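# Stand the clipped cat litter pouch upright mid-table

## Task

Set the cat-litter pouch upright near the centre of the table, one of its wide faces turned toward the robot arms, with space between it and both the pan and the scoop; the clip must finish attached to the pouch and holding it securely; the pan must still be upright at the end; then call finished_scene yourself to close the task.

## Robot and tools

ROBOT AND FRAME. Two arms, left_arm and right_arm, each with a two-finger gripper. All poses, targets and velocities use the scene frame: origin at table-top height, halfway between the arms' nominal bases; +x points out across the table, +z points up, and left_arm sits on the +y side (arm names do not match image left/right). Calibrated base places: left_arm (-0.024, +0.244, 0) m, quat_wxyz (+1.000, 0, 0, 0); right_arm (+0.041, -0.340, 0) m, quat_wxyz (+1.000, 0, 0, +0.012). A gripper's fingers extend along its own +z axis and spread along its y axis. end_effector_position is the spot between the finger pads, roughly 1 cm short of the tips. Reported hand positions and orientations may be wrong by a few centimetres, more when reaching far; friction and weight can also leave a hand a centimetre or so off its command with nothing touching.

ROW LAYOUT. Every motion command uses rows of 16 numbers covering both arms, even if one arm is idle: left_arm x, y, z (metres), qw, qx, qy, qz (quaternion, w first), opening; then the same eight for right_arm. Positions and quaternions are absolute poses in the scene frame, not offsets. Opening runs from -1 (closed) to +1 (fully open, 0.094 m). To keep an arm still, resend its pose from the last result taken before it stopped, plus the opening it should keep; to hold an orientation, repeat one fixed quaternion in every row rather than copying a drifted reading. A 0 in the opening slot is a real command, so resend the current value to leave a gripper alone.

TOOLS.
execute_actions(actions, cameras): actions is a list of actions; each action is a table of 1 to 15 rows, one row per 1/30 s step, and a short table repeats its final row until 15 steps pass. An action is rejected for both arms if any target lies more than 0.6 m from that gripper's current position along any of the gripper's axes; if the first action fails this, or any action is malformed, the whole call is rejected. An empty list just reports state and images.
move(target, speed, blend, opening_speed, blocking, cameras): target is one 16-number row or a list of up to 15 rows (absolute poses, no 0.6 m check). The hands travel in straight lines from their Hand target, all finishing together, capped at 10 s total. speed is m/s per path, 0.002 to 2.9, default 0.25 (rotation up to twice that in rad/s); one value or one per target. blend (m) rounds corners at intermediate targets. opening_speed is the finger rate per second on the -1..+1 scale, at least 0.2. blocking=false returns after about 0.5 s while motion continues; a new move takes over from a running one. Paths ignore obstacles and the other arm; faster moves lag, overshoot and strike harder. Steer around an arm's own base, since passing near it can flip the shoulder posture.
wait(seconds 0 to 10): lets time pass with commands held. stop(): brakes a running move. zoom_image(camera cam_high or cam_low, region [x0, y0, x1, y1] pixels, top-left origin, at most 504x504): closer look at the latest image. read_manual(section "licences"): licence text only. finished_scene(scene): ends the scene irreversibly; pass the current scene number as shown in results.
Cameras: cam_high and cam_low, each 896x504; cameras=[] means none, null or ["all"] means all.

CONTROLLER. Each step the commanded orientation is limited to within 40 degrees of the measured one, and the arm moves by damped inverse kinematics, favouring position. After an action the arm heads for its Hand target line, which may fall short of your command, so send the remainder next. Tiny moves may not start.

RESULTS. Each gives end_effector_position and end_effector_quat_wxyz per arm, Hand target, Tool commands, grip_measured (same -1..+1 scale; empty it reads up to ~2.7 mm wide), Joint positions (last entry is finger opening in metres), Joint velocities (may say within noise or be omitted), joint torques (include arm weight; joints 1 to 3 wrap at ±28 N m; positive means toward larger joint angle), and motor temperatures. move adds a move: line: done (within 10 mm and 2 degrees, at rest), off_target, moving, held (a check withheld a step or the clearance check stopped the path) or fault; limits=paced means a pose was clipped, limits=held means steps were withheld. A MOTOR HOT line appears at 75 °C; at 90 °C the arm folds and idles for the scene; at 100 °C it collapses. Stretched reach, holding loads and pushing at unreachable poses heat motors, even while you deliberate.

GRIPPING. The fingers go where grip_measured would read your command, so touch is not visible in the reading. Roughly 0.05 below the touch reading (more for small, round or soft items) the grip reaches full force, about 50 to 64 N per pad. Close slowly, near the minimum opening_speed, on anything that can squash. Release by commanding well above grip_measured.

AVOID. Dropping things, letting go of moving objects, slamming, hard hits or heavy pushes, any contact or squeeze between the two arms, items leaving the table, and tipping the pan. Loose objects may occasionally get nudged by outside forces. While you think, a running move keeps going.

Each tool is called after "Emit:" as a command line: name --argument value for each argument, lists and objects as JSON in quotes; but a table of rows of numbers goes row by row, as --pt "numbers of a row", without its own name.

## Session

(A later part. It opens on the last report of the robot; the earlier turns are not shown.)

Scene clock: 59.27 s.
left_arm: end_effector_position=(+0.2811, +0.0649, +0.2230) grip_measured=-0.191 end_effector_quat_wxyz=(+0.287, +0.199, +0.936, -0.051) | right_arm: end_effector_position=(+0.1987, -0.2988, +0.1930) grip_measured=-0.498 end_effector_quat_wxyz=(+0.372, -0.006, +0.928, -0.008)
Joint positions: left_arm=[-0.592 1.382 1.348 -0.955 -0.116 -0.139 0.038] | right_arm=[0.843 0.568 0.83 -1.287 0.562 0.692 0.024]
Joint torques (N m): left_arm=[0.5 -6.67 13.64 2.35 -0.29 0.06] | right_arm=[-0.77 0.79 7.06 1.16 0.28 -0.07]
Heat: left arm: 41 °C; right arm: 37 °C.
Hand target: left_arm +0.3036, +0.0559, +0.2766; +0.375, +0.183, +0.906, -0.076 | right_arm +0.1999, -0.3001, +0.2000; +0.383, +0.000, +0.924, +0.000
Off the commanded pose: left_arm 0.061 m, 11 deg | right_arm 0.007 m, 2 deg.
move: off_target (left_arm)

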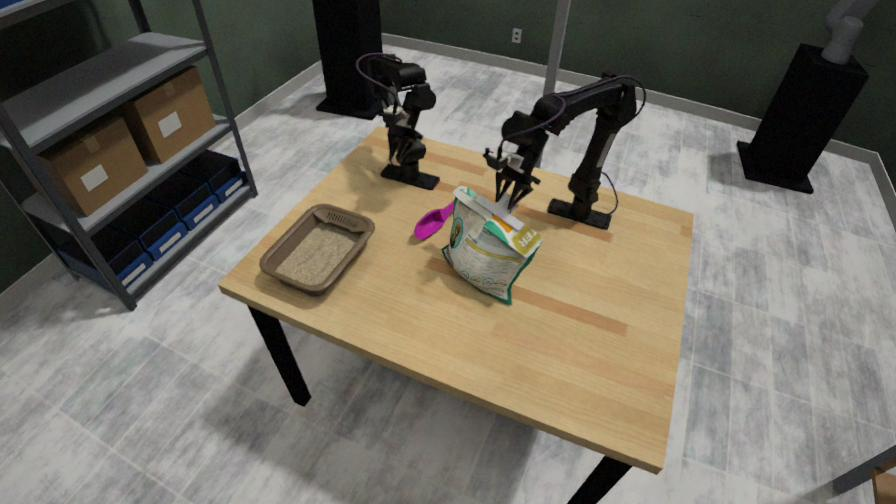

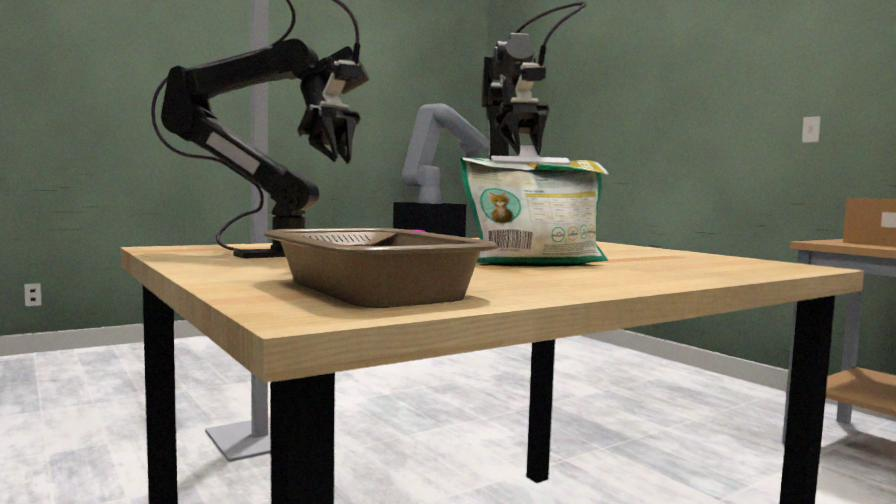

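Emit:
move --target '[0.315,0.045,0.315,0.379,0.09,0.919,-0.038,-0.6, 0.20,-0.30,0.20,0.383,0,0.924,0,-0.5]' --speed 0.06

Emit:
zoom_image --camera "cam_high" --region '[400, 170, 560, 320]'

Emit:
zoom_image --camera "cam_low" --region '[440, 120, 680, 290]'

Scene clock: 61.90 s.
left_arm: end_effector_position=(+0.3141, +0.0459, +0.3101) grip_measured=-0.599 end_effector_quat_wxyz=(+0.377, +0.093, +0.921, -0.041) | right_arm: end_effector_position=(+0.1987, -0.2988, +0.1930) grip_measured=-0.498 end_effector_quat_wxyz=(+0.372, -0.007, +0.928, -0.008)
Joint positions: left_arm=[-0.678 1.503 1.705 -1.053 -0.322 -0.354 0.019] | right_arm=[0.843 0.568 0.83 -1.287 0.562 0.692 0.024]
Joint torques (N m): left_arm=[-0.46 -4.59 9.2 1.52 -0.32 -0.05] | right_arm=[-0.91 0.77 6.89 1.14 0.31 -0.09]
Heat: left arm: 41 °C; right arm: 37 °C.
Hand target: left_arm +0.3150, +0.0450, +0.3149; +0.380, +0.090, +0.920, -0.038 | right_arm +0.1999, -0.3001, +0.1999; +0.383, +0.000, +0.924, +0.000
Off the commanded pose: left_arm 0.005 m, 1 deg | right_arm 0.007 m, 2 deg.
move: done

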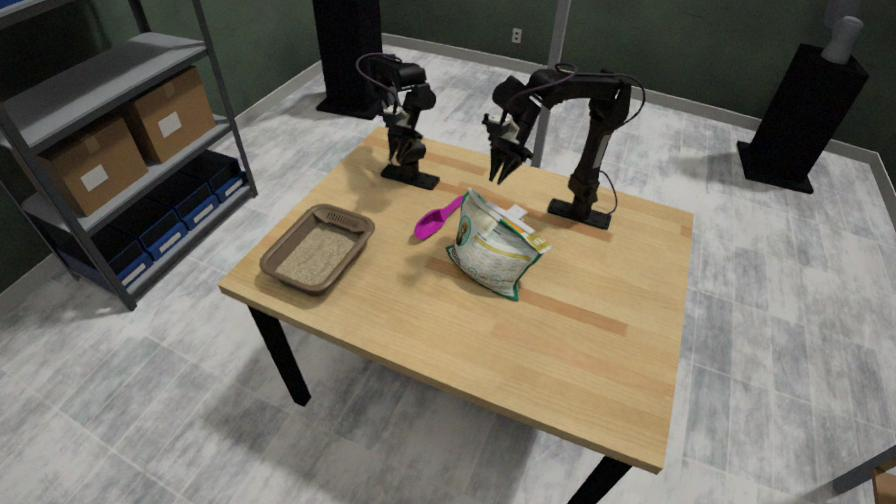

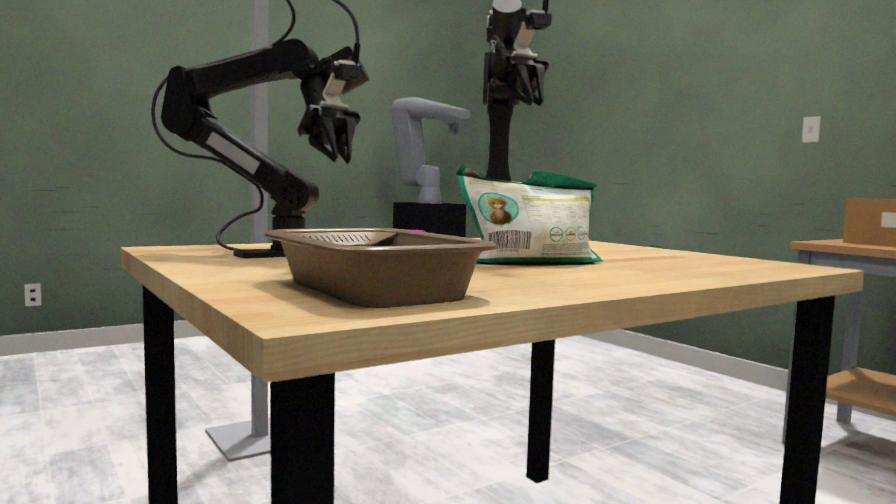

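Scaled by 3.150.

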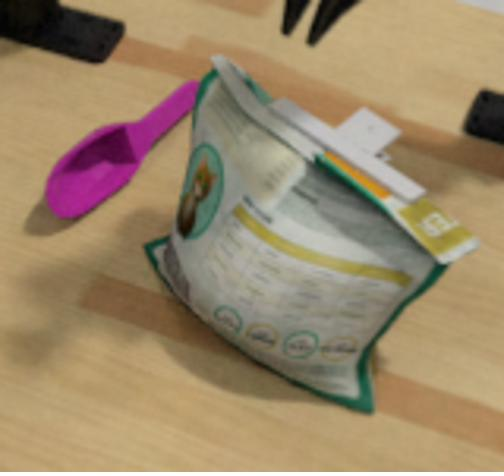

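Scaled by 2.100.

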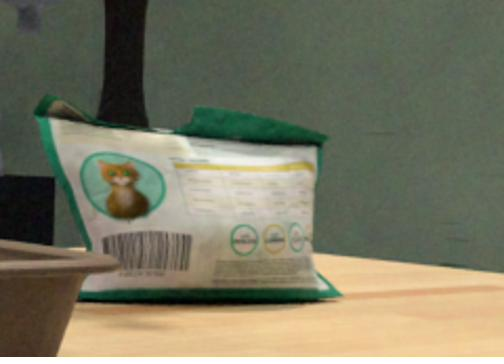

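Emit:
move --pt "0.33 0.24 0.28 0.4551 0.4987 0.6499 -0.3492 1.0 0.20 -0.30 0.20 0.383 0 0.924 0 -0.5" --pt "0.362 0.245 0.10 0.4551 0.4987 0.6499 -0.3492 1.0 0.20 -0.30 0.20 0.383 0 0.924 0 -0.5" --speed 0.2

Emit:
zoom_image --camera "cam_high" --region '[430, 170, 630, 320]'

Scene clock: 67.57 s.
left_arm: end_effector_position=(+0.3613, +0.2479, +0.1030) grip_measured=+0.999 end_effector_quat_wxyz=(+0.453, +0.503, +0.651, -0.344) | right_arm: end_effector_position=(+0.1987, -0.2988, +0.1931) grip_measured=-0.498 end_effector_quat_wxyz=(+0.372, -0.007, +0.928, -0.008)
Joint positions: left_arm=[0.447 2.217 1.567 -1.371 1.169 2.063 0.094] | right_arm=[0.843 0.568 0.83 -1.287 0.562 0.692 0.024]
Joint torques (N m): left_arm=[-0.49 -9.48 4.7 -0.14 0.64 -0.06] | right_arm=[-0.8 1.06 6.93 1.15 0.25 -0.09]
Heat: left arm: 40 °C; right arm: 37 °C.
Hand target: left_arm +0.3619, +0.2450, +0.1000; +0.455, +0.499, +0.650, -0.349 | right_arm +0.1999, -0.3001, +0.2000; +0.383, +0.000, +0.924, +0.000
Off the commanded pose: left_arm 0.004 m, 1 deg | right_arm 0.007 m, 2 deg.
move: done

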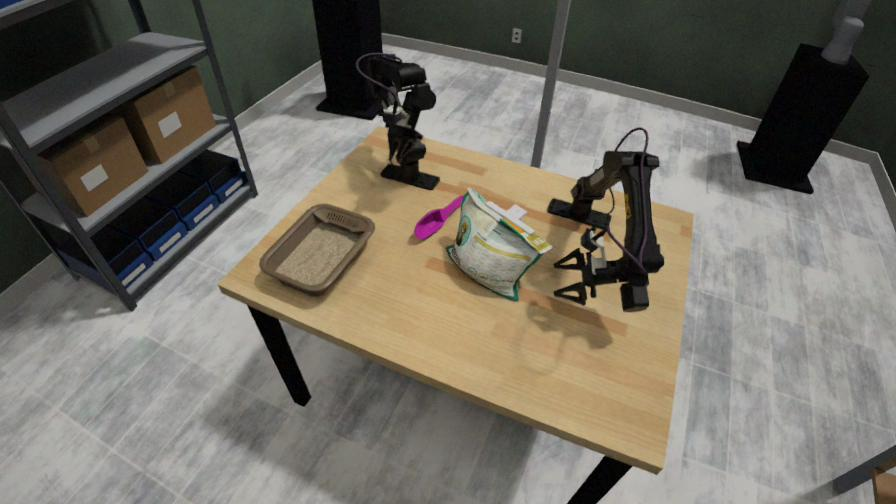

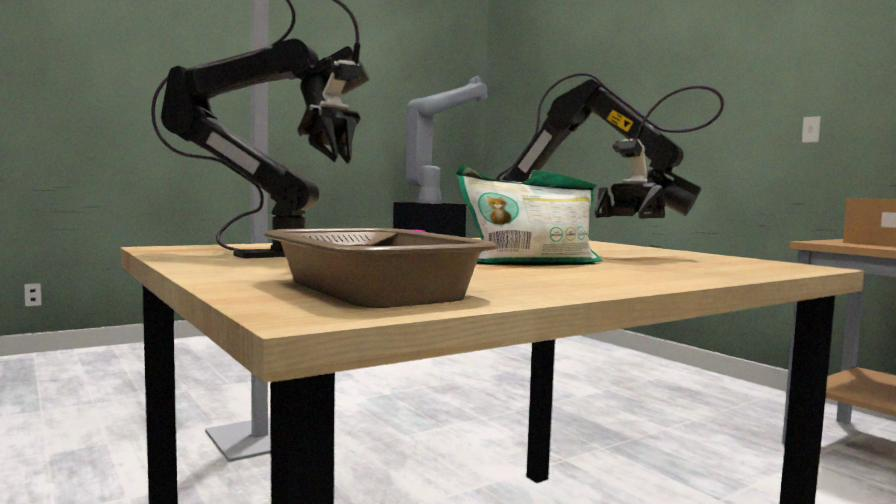

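Scaled by 2.520.

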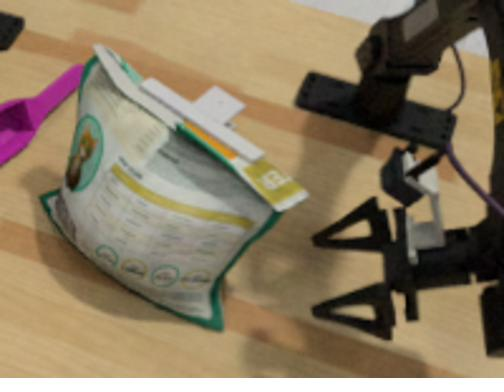

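Emit:
move --pt "0.364 0.21 0.074 0.4551 0.4987 0.6499 -0.3492 1.0 0.20 -0.30 0.20 0.383 0 0.924 0 -0.5" --pt "0.372 0.161 0.07 0.4551 0.4987 0.6499 -0.3492 1.0 0.20 -0.30 0.20 0.383 0 0.924 0 -0.5" --speed 0.08

Emit:
zoom_image --camera "cam_high" --region '[430, 190, 610, 320]'

Scene clock: 70.03 s.
left_arm: end_effector_position=(+0.3723, +0.1648, +0.0570) grip_measured=+0.999 end_effector_quat_wxyz=(+0.444, +0.495, +0.659, -0.352) | right_arm: end_effector_position=(+0.1987, -0.2988, +0.1931) grip_measured=-0.498 end_effector_quat_wxyz=(+0.372, -0.007, +0.928, -0.008)
Joint positions: left_arm=[0.224 2.118 1.225 -0.594 1.202 1.453 0.094] | right_arm=[0.843 0.568 0.83 -1.287 0.562 0.692 0.024]
Joint torques (N m): left_arm=[-0.54 -12.27 4.46 0.68 0.74 -0.08] | right_arm=[-0.88 1.11 6.93 1.14 0.37 -0.13]
Heat: left arm: 40 °C; right arm: 37 °C.
Hand target: left_arm +0.3719, +0.1610, +0.0698; +0.455, +0.499, +0.649, -0.350 | right_arm +0.1999, -0.3001, +0.1999; +0.383, +0.000, +0.924, +0.000
Off the commanded pose: left_arm 0.014 m, 2 deg | right_arm 0.007 m, 2 deg.
move: off_target (left_arm)

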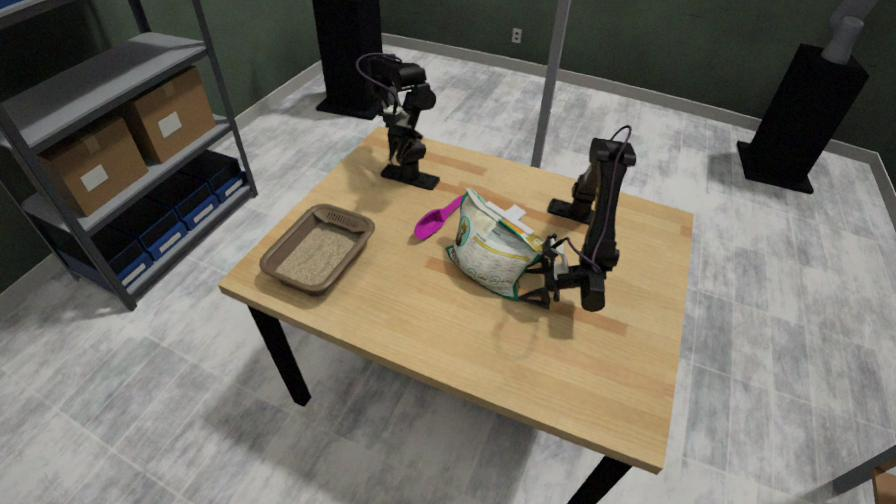

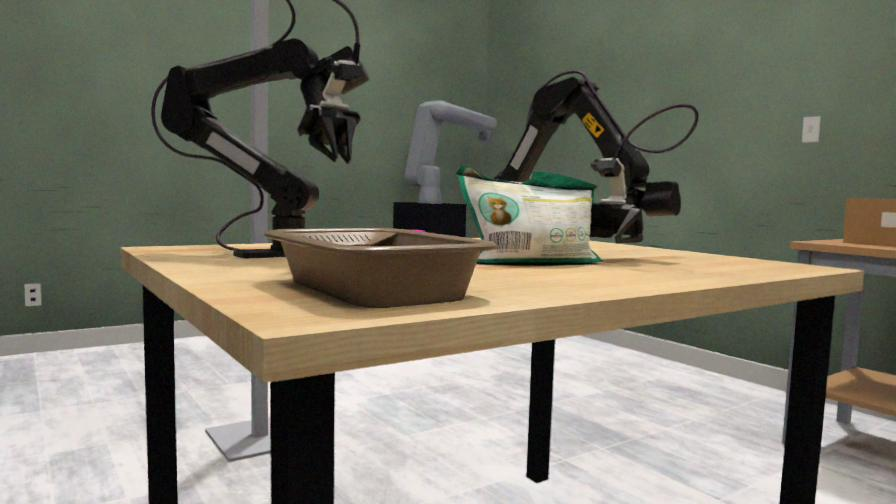

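Scaled by 2.800.

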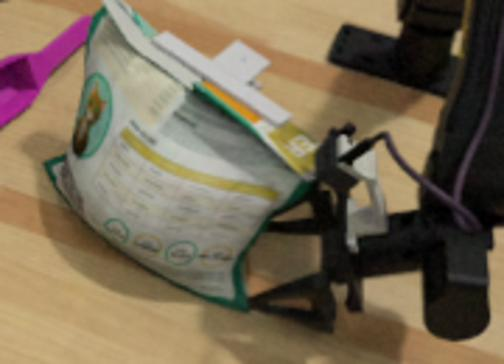

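Emit:
move --target '[0.372,0.161,0.074,0.4551,0.4987,0.6499,-0.3492,-0.7, 0.20,-0.30,0.20,0.383,0,0.924,0,-0.5]' --speed 0.08 --opening_speed 0.7

Emit:
zoom_image --camera "cam_high" --region '[430, 190, 610, 320]'

Scene clock: 72.80 s.
left_arm: end_effector_position=(+0.3728, +0.1653, +0.0594) grip_measured=-0.699 end_effector_quat_wxyz=(+0.443, +0.495, +0.660, -0.349) | right_arm: end_effector_position=(+0.1987, -0.2988, +0.1931) grip_measured=-0.498 end_effector_quat_wxyz=(+0.372, -0.007, +0.928, -0.008)
Joint positions: left_arm=[0.224 2.108 1.225 -0.594 1.198 1.447 0.014] | right_arm=[0.843 0.568 0.83 -1.287 0.562 0.692 0.024]
Joint torques (N m): left_arm=[-0.46 -12.23 4.85 0.55 0.82 -0.06] | right_arm=[-0.99 0.76 6.83 1.1 0.33 -0.14]
Heat: left arm: 40 °C; right arm: 37 °C.
Hand target: left_arm +0.3720, +0.1610, +0.0737; +0.455, +0.499, +0.650, -0.349 | right_arm +0.1999, -0.3001, +0.1999; +0.383, +0.000, +0.924, +0.000
Off the commanded pose: left_arm 0.015 m, 2 deg | right_arm 0.007 m, 2 deg.
move: off_target (left_arm)

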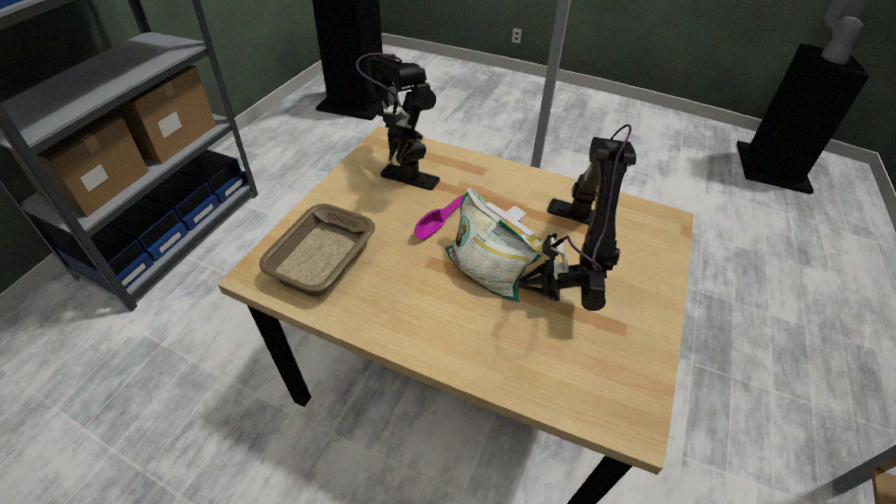

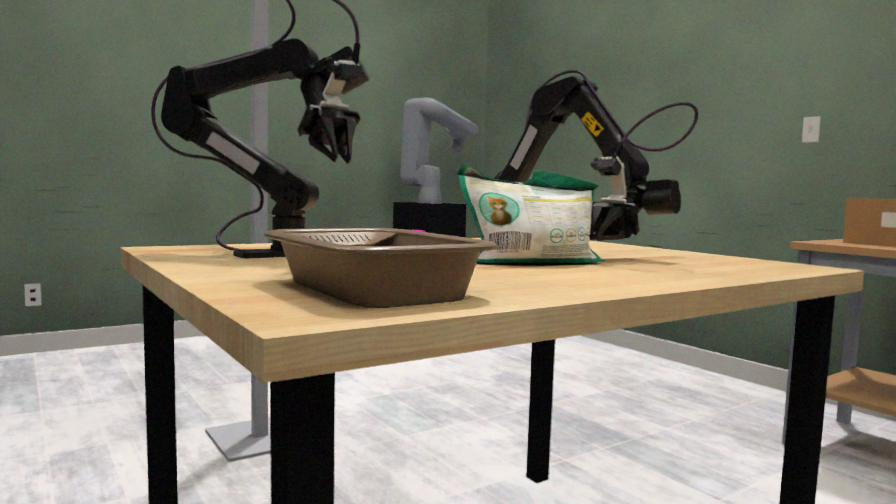

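Scaled by 2.800.

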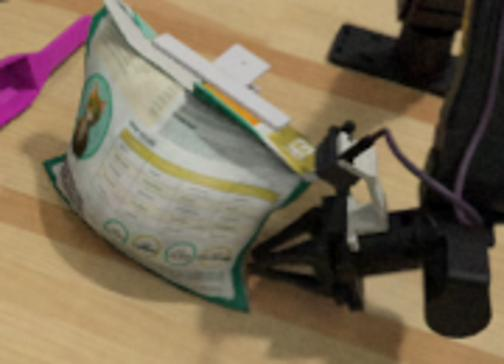

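Emit:
move --pt "0.372 0.163 0.076 0.4551 0.4987 0.6499 -0.3492 0.6 0.20 -0.30 0.20 0.383 0 0.924 0 -0.5" --pt "0.378 0.132 0.076 0.4551 0.4987 0.6499 -0.3492 0.6 0.20 -0.30 0.20 0.383 0 0.924 0 -0.5" --pt "0.378 0.132 0.076 0.4551 0.4987 0.6499 -0.3492 -0.8 0.20 -0.30 0.20 0.383 0 0.924 0 -0.5" --speed 0.08 --opening_speed 0.7

Emit:
zoom_image --camera "cam_high" --region '[430, 190, 610, 320]'

Scene clock: 78.60 s.
left_arm: end_effector_position=(+0.3805, +0.1402, +0.0628) grip_measured=-0.798 end_effector_quat_wxyz=(+0.445, +0.491, +0.664, -0.346) | right_arm: end_effector_position=(+0.1988, -0.2987, +0.1931) grip_measured=-0.498 end_effector_quat_wxyz=(+0.372, -0.007, +0.928, -0.007)
Joint positions: left_arm=[0.151 2.066 1.159 -0.365 1.179 1.224 0.009] | right_arm=[0.843 0.568 0.83 -1.286 0.562 0.692 0.024]
Joint torques (N m): left_arm=[-1.24 -11.89 4.75 0.95 0.8 -0.06] | right_arm=[-0.91 0.81 6.91 1.13 0.26 -0.05]
Heat: left arm: 41 °C; right arm: 37 °C.
Hand target: left_arm +0.3779, +0.1322, +0.0757; +0.455, +0.499, +0.650, -0.349 | right_arm +0.1999, -0.3001, +0.2000; +0.383, +0.000, +0.924, +0.000
Off the commanded pose: left_arm 0.016 m, 2 deg | right_arm 0.007 m, 2 deg.
move: off_target (left_arm); target 3's new opening was sent with left_arm's hand 0.019 m and 3 deg from that target

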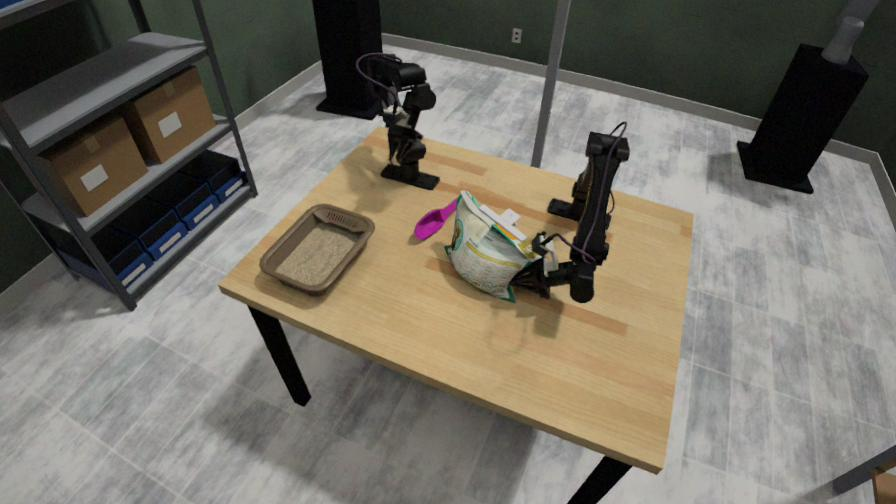

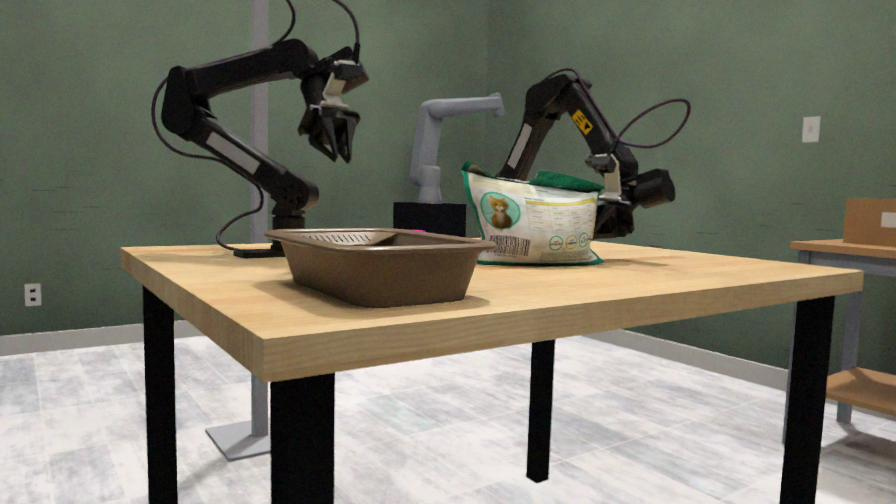

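Scaled by 2.800.

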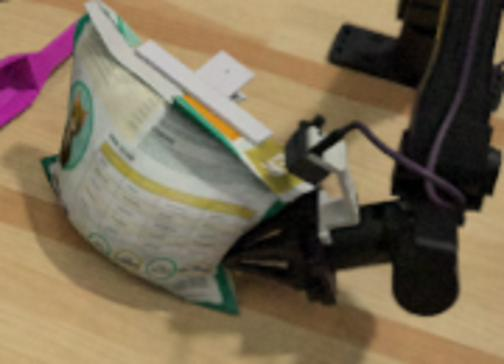

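Emit:
move --pt "0.378 0.132 0.076 0.4551 0.4987 0.6499 -0.3492 -1 0.20 -0.30 0.20 0.383 0 0.924 0 -0.5" --pt "0.35 0.14 0.076 0.4551 0.4987 0.6499 -0.3492 -1 0.20 -0.30 0.20 0.383 0 0.924 0 -0.5" --speed 0.05 --opening_speed 0.7

Emit:
zoom_image --camera "cam_high" --region '[430, 190, 610, 320]'

Scene clock: 80.70 s.
left_arm: end_effector_position=(+0.3554, +0.1423, +0.0635) grip_measured=-0.994 end_effector_quat_wxyz=(+0.447, +0.500, +0.659, -0.341) | right_arm: end_effector_position=(+0.1988, -0.2987, +0.1931) grip_measured=-0.498 end_effector_quat_wxyz=(+0.372, -0.007, +0.928, -0.007)
Joint positions: left_arm=[0.168 1.998 1.062 -0.385 1.181 1.299 0] | right_arm=[0.843 0.568 0.83 -1.286 0.562 0.692 0.024]
Joint torques (N m): left_arm=[0.17 -11.12 4.72 0.57 0.88 0.09] | right_arm=[-0.88 1.09 6.87 1.11 0.32 -0.11]
Heat: left arm: 41 °C; right arm: 37 °C.
Hand target: left_arm +0.3504, +0.1399, +0.0756; +0.455, +0.499, +0.650, -0.349 | right_arm +0.1999, -0.3001, +0.1999; +0.383, +0.000, +0.924, +0.000
Off the commanded pose: left_arm 0.014 m, 2 deg | right_arm 0.007 m, 2 deg.
move: off_target (left_arm)

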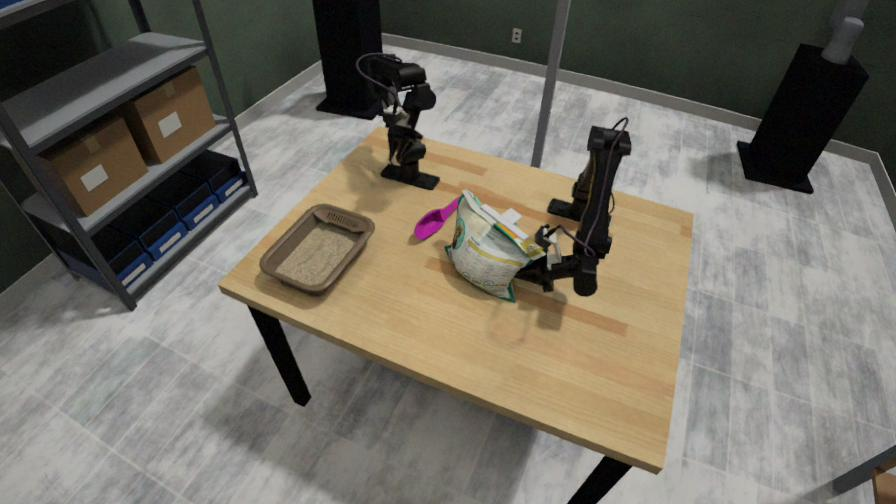

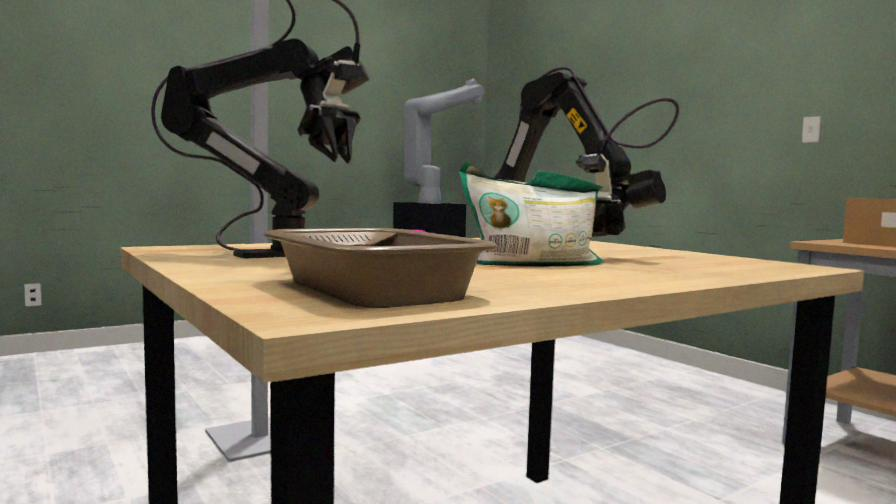

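Scaled by 2.800.

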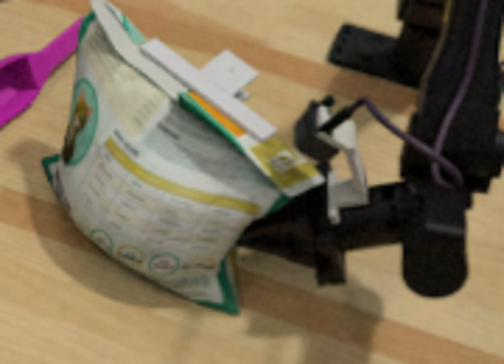

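Emit:
move --pt "0.36 0.23 0.09 0.4663 0.51 0.6078 -0.3913 -1 0.20 -0.30 0.20 0.383 0 0.924 0 -0.5" --pt "0.47 0.22 0.08 0.4663 0.51 0.6078 -0.3913 -1 0.20 -0.30 0.20 0.383 0 0.924 0 -0.5" --pt "0.475 0.10 0.065 0.4663 0.51 0.6078 -0.3913 -1 0.20 -0.30 0.20 0.383 0 0.924 0 -0.5" --speed 0.15

Emit:
zoom_image --camera "cam_high" --region '[430, 190, 610, 340]'

Scene clock: 84.83 s.
left_arm: end_effector_position=(+0.4749, +0.0993, +0.0475) grip_measured=-0.994 end_effector_quat_wxyz=(+0.455, +0.506, +0.615, -0.398) | right_arm: end_effector_position=(+0.1988, -0.2987, +0.1931) grip_measured=-0.498 end_effector_quat_wxyz=(+0.372, -0.007, +0.928, -0.007)
Joint positions: left_arm=[0.05 2.462 1.708 -0.428 1.276 1.138 0] | right_arm=[0.843 0.568 0.83 -1.286 0.562 0.692 0.024]
Joint torques (N m): left_arm=[0.24 -15.87 5.11 0.97 0.6 -0.01] | right_arm=[-1.11 0.92 7.02 1.18 0.34 -0.08]
Heat: left arm: 43 °C; right arm: 38 °C.
Hand target: left_arm +0.4750, +0.0999, +0.0647; +0.466, +0.510, +0.608, -0.392 | right_arm +0.1999, -0.3001, +0.1999; +0.383, +0.000, +0.924, +0.000
Off the commanded pose: left_arm 0.018 m, 2 deg | right_arm 0.007 m, 2 deg.
move: off_target (left_arm)

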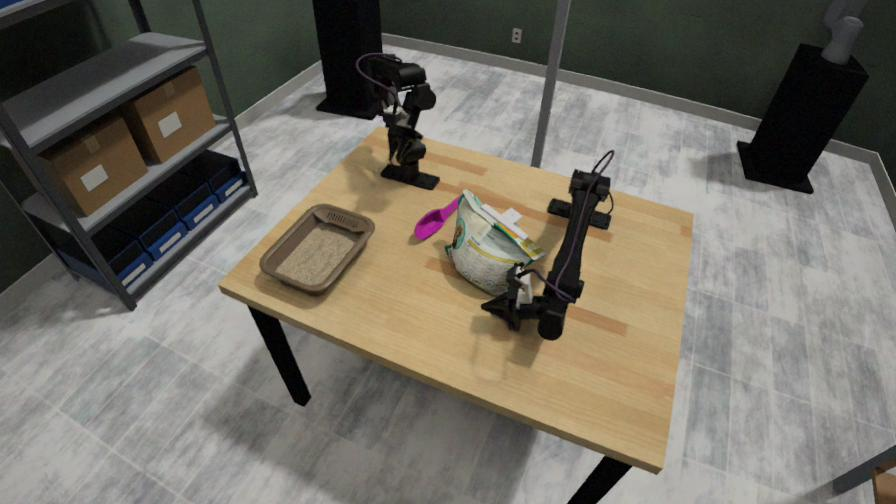

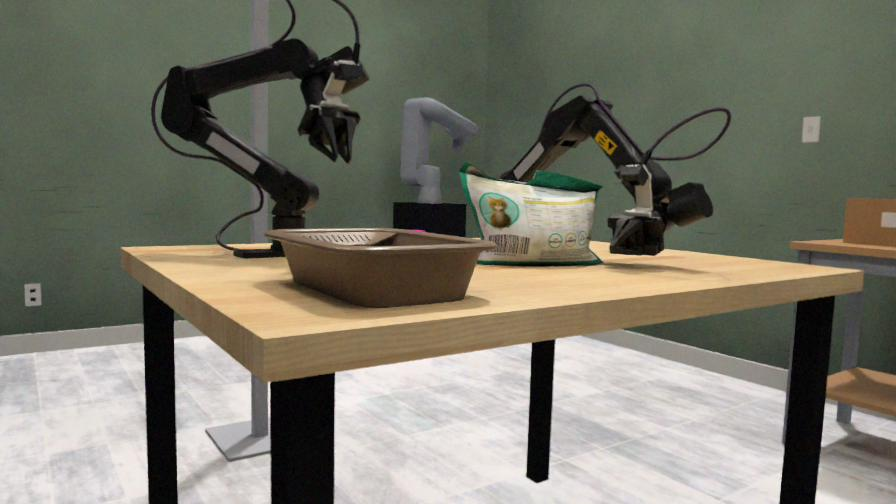

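Scaled by 2.800.

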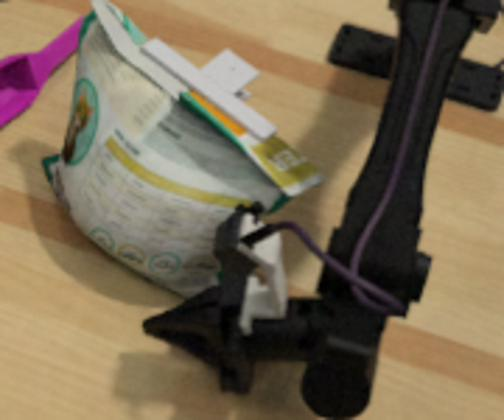

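Emit:
move --target '[0.40,0.10,0.065,0.4663,0.51,0.6078,-0.3913,-1, 0.20,-0.30,0.20,0.383,0,0.924,0,-0.5]' --speed 0.06

Emit:
zoom_image --camera "cam_high" --region '[430, 190, 610, 340]'

Scene clock: 86.83 s.
left_arm: end_effector_position=(+0.4047, +0.1022, +0.0532) grip_measured=-0.994 end_effector_quat_wxyz=(+0.461, +0.509, +0.615, -0.387) | right_arm: end_effector_position=(+0.1988, -0.2987, +0.1931) grip_measured=-0.498 end_effector_quat_wxyz=(+0.372, -0.007, +0.928, -0.007)
Joint positions: left_arm=[0.064 2.218 1.281 -0.248 1.27 1.163 0] | right_arm=[0.843 0.568 0.83 -1.286 0.562 0.692 0.024]
Joint torques (N m): left_arm=[-0.01 -13.18 4.26 0.84 0.72 -0.02] | right_arm=[-0.77 1.05 7.08 1.13 0.34 -0.09]
Heat: left arm: 44 °C; right arm: 38 °C.
Hand target: left_arm +0.4002, +0.0999, +0.0647; +0.466, +0.510, +0.608, -0.391 | right_arm +0.1999, -0.3001, +0.1999; +0.383, +0.000, +0.924, +0.000
Off the commanded pose: left_arm 0.013 m, 1 deg | right_arm 0.007 m, 2 deg.
move: off_target (left_arm)

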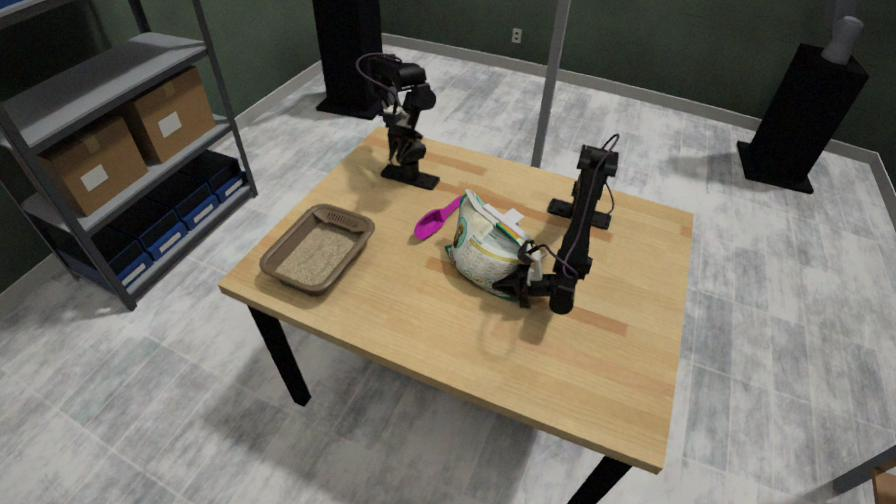

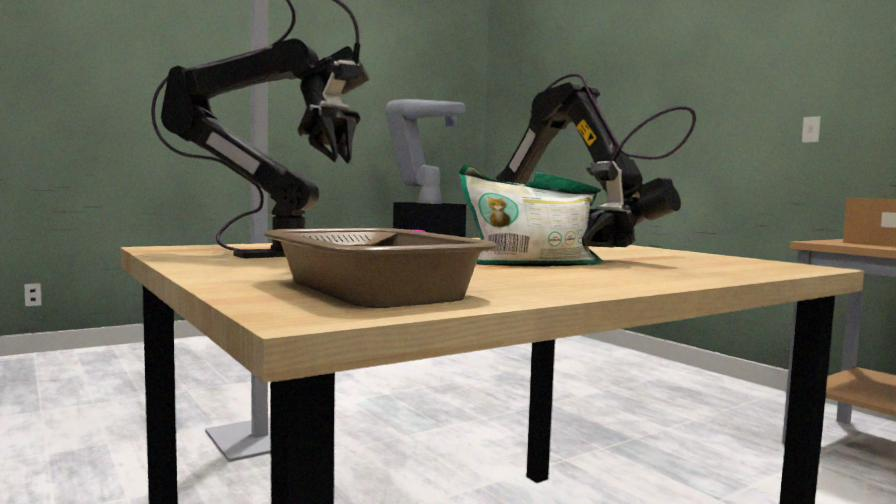

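Scaled by 2.800.

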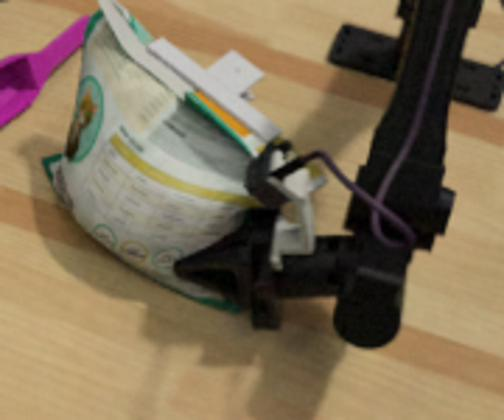

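Emit:
move --target '[0.36,0.10,0.06,0.4663,0.51,0.6078,-0.3913,-1, 0.20,-0.30,0.20,0.383,0,0.924,0,-0.5]' --speed 0.06

Emit:
zoom_image --camera "cam_high" --region '[430, 190, 610, 340]'

Scene clock: 88.07 s.
left_arm: end_effector_position=(+0.3736, +0.1070, +0.0539) grip_measured=-0.995 end_effector_quat_wxyz=(+0.473, +0.514, +0.612, -0.370) | right_arm: end_effector_position=(+0.1988, -0.2987, +0.1931) grip_measured=-0.498 end_effector_quat_wxyz=(+0.372, -0.007, +0.928, -0.007)
Joint positions: left_arm=[0.081 2.111 1.092 -0.138 1.262 1.175 0] | right_arm=[0.843 0.568 0.83 -1.286 0.562 0.692 0.024]
Joint torques (N m): left_arm=[-0.91 -11.25 3.44 0.6 0.81 0.07] | right_arm=[-0.87 0.87 6.9 1.11 0.31 -0.09]
Heat: left arm: 44 °C; right arm: 38 °C.
Hand target: left_arm +0.3607, +0.1001, +0.0598; +0.467, +0.510, +0.608, -0.391 | right_arm +0.1999, -0.3001, +0.1999; +0.383, +0.000, +0.924, +0.000
Off the commanded pose: left_arm 0.016 m, 3 deg | right_arm 0.007 m, 2 deg.
move: off_target (left_arm)

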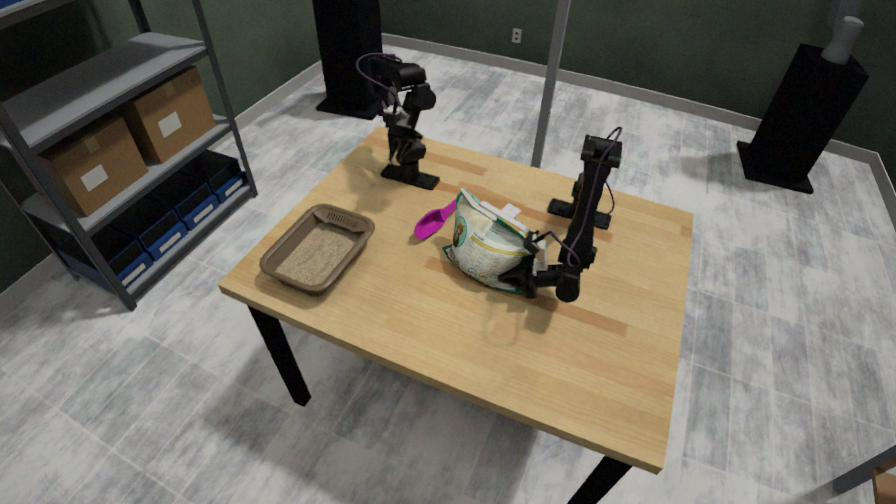

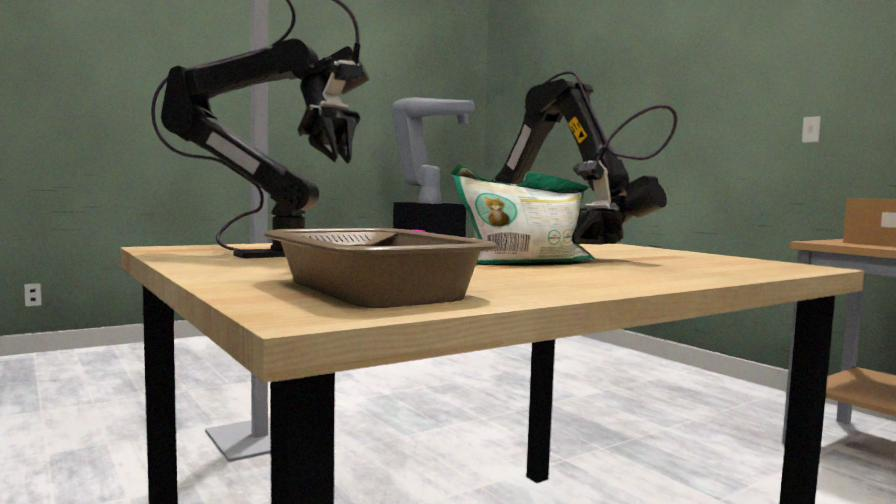

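Scaled by 2.800.

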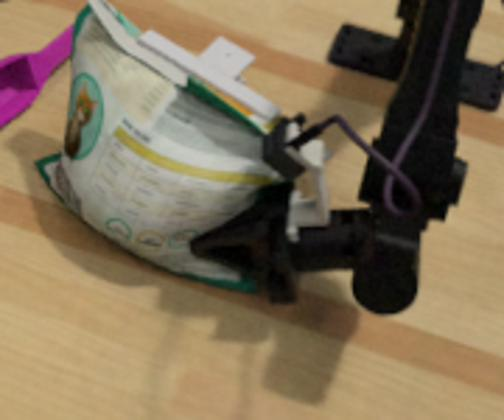

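Emit:
move --target '[0.325,0.11,0.06,0.4663,0.51,0.6078,-0.3913,-1, 0.20,-0.30,0.20,0.383,0,0.924,0,-0.5]' --speed 0.06

Emit:
zoom_image --camera "cam_high" --region '[430, 190, 610, 340]'

Scene clock: 89.40 s.
left_arm: end_effector_position=(+0.3440, +0.1164, +0.0551) grip_measured=-0.995 end_effector_quat_wxyz=(+0.482, +0.525, +0.606, -0.354) | right_arm: end_effector_position=(+0.1988, -0.2987, +0.1931) grip_measured=-0.498 end_effector_quat_wxyz=(+0.372, -0.007, +0.928, -0.007)
Joint positions: left_arm=[0.114 2.026 0.968 -0.164 1.263 1.286 0] | right_arm=[0.843 0.568 0.83 -1.286 0.562 0.692 0.024]
Joint torques (N m): left_arm=[-0.64 -10.15 3.02 0.19 1.03 0.1] | right_arm=[-0.87 1.01 6.89 1.14 0.26 -0.07]
Heat: left arm: 44 °C; right arm: 38 °C.
Hand target: left_arm +0.3264, +0.1099, +0.0599; +0.468, +0.508, +0.609, -0.390 | right_arm +0.1999, -0.3001, +0.1999; +0.383, +0.000, +0.924, +0.000
Off the commanded pose: left_arm 0.021 m, 5 deg | right_arm 0.007 m, 2 deg.
move: off_target (left_arm)

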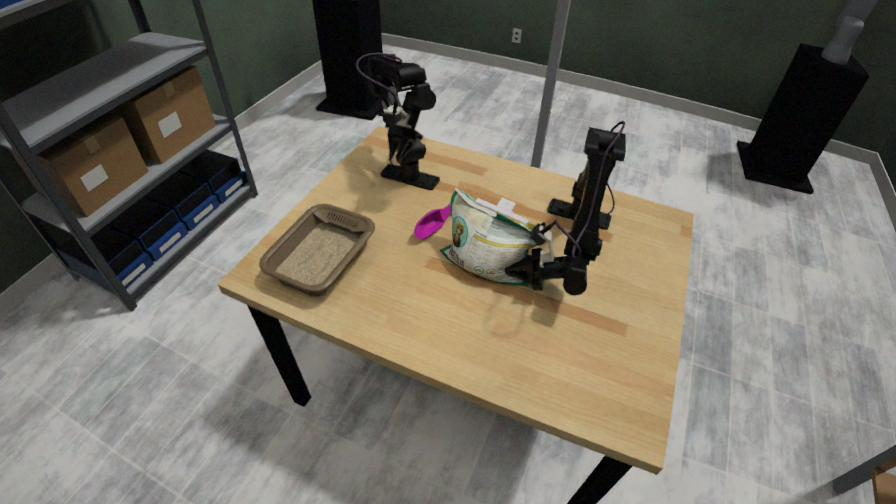

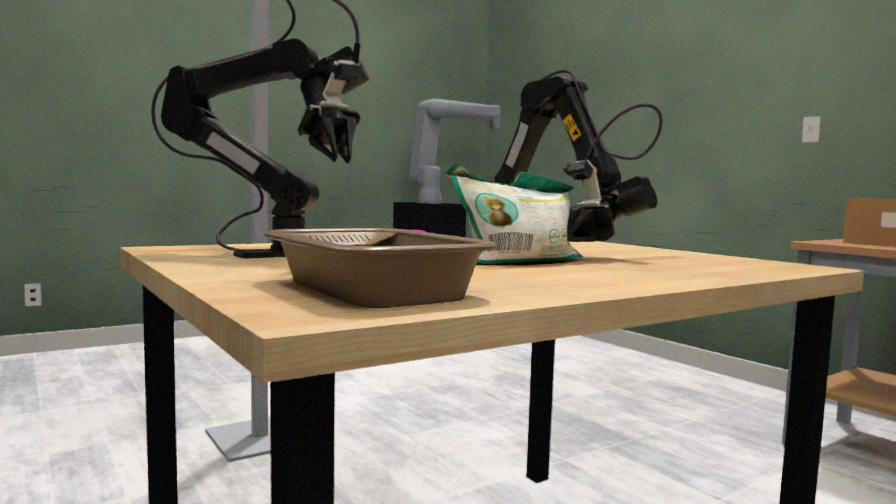

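Scaled by 2.800.

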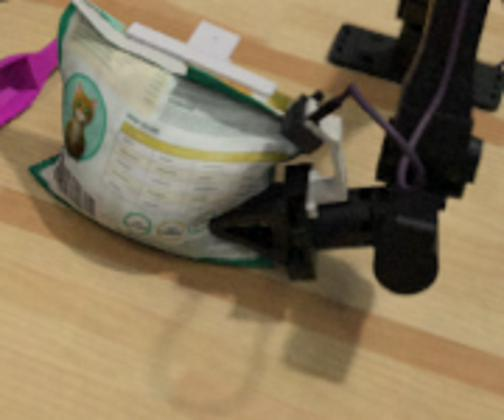

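Emit:
move --pt "0.40 0.14 0.065 0.4663 0.51 0.6078 -0.3913 -1 0.20 -0.30 0.20 0.383 0 0.924 0 -0.5" --pt "0.42 0.28 0.12 0.4663 0.51 0.6078 -0.3913 -1 0.20 -0.30 0.20 0.383 0 0.924 0 -0.5" --speed 0.15

Emit:
zoom_image --camera "cam_high" --region '[420, 170, 570, 300]'

Emit:
zoom_image --camera "cam_low" --region '[440, 140, 640, 290]'

Scene clock: 92.07 s.
left_arm: end_effector_position=(+0.4178, +0.2812, +0.1234) grip_measured=-0.995 end_effector_quat_wxyz=(+0.480, +0.493, +0.645, -0.332) | right_arm: end_effector_position=(+0.1988, -0.2987, +0.1932) grip_measured=-0.498 end_effector_quat_wxyz=(+0.372, -0.006, +0.928, -0.007)
Joint positions: left_arm=[0.467 2.425 1.993 -1.568 1.213 2.073 0] | right_arm=[0.843 0.568 0.83 -1.286 0.562 0.692 0.024]
Joint torques (N m): left_arm=[-0.29 -10.07 7.38 -0.4 0.61 0.07] | right_arm=[-0.85 0.92 6.98 1.15 0.31 -0.08]
Heat: left arm: 43 °C; right arm: 38 °C.
Hand target: left_arm +0.4199, +0.2797, +0.1199; +0.479, +0.489, +0.645, -0.340 | right_arm +0.1999, -0.3001, +0.2000; +0.383, +0.000, +0.924, +0.000
Off the commanded pose: left_arm 0.004 m, 8 deg | right_arm 0.007 m, 2 deg.
joint sent to its limit (left arm) — joint 4 (wrist pitch), lower limit; joint 6 (wrist roll), upper limit. The joint targets are off in orientation, not in position.
move: off_target (left_arm)

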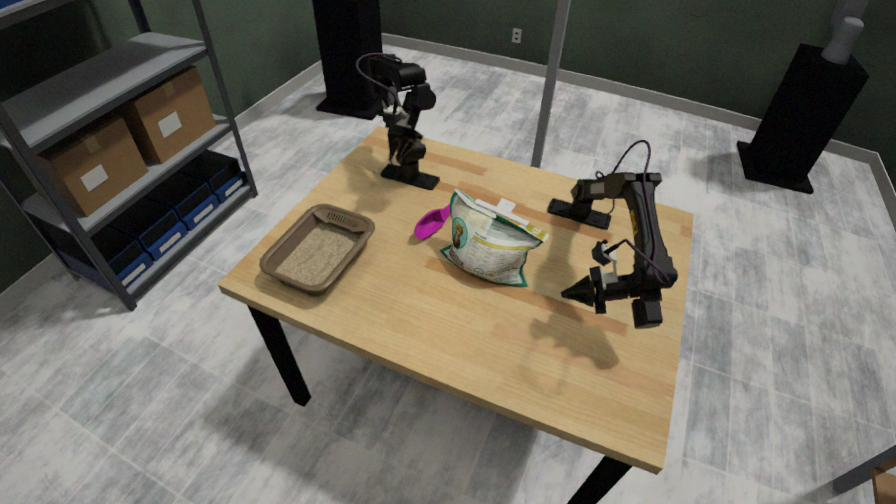

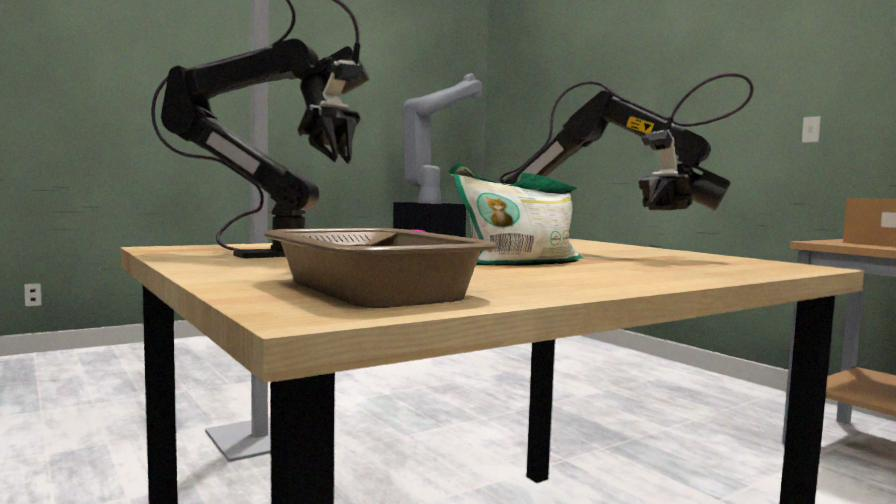

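Scaled by 3.360.

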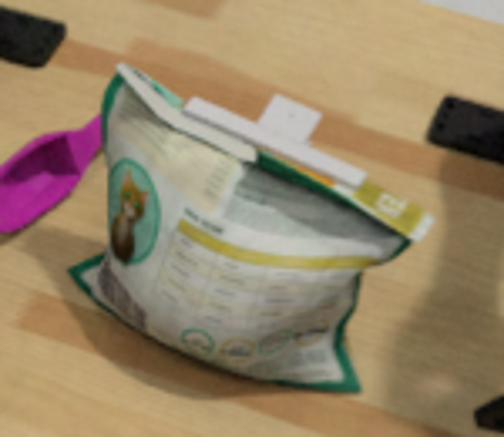

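Scaled by 2.520.

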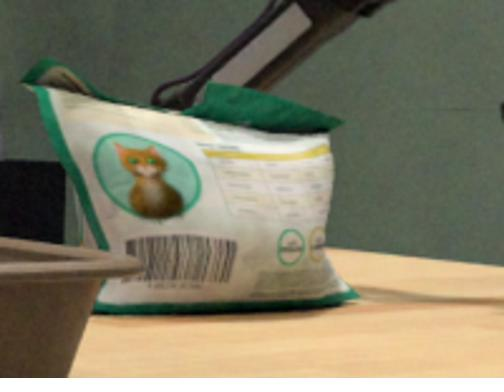

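Emit:
finished_scene --scene 1

The scene is finished: the task was done.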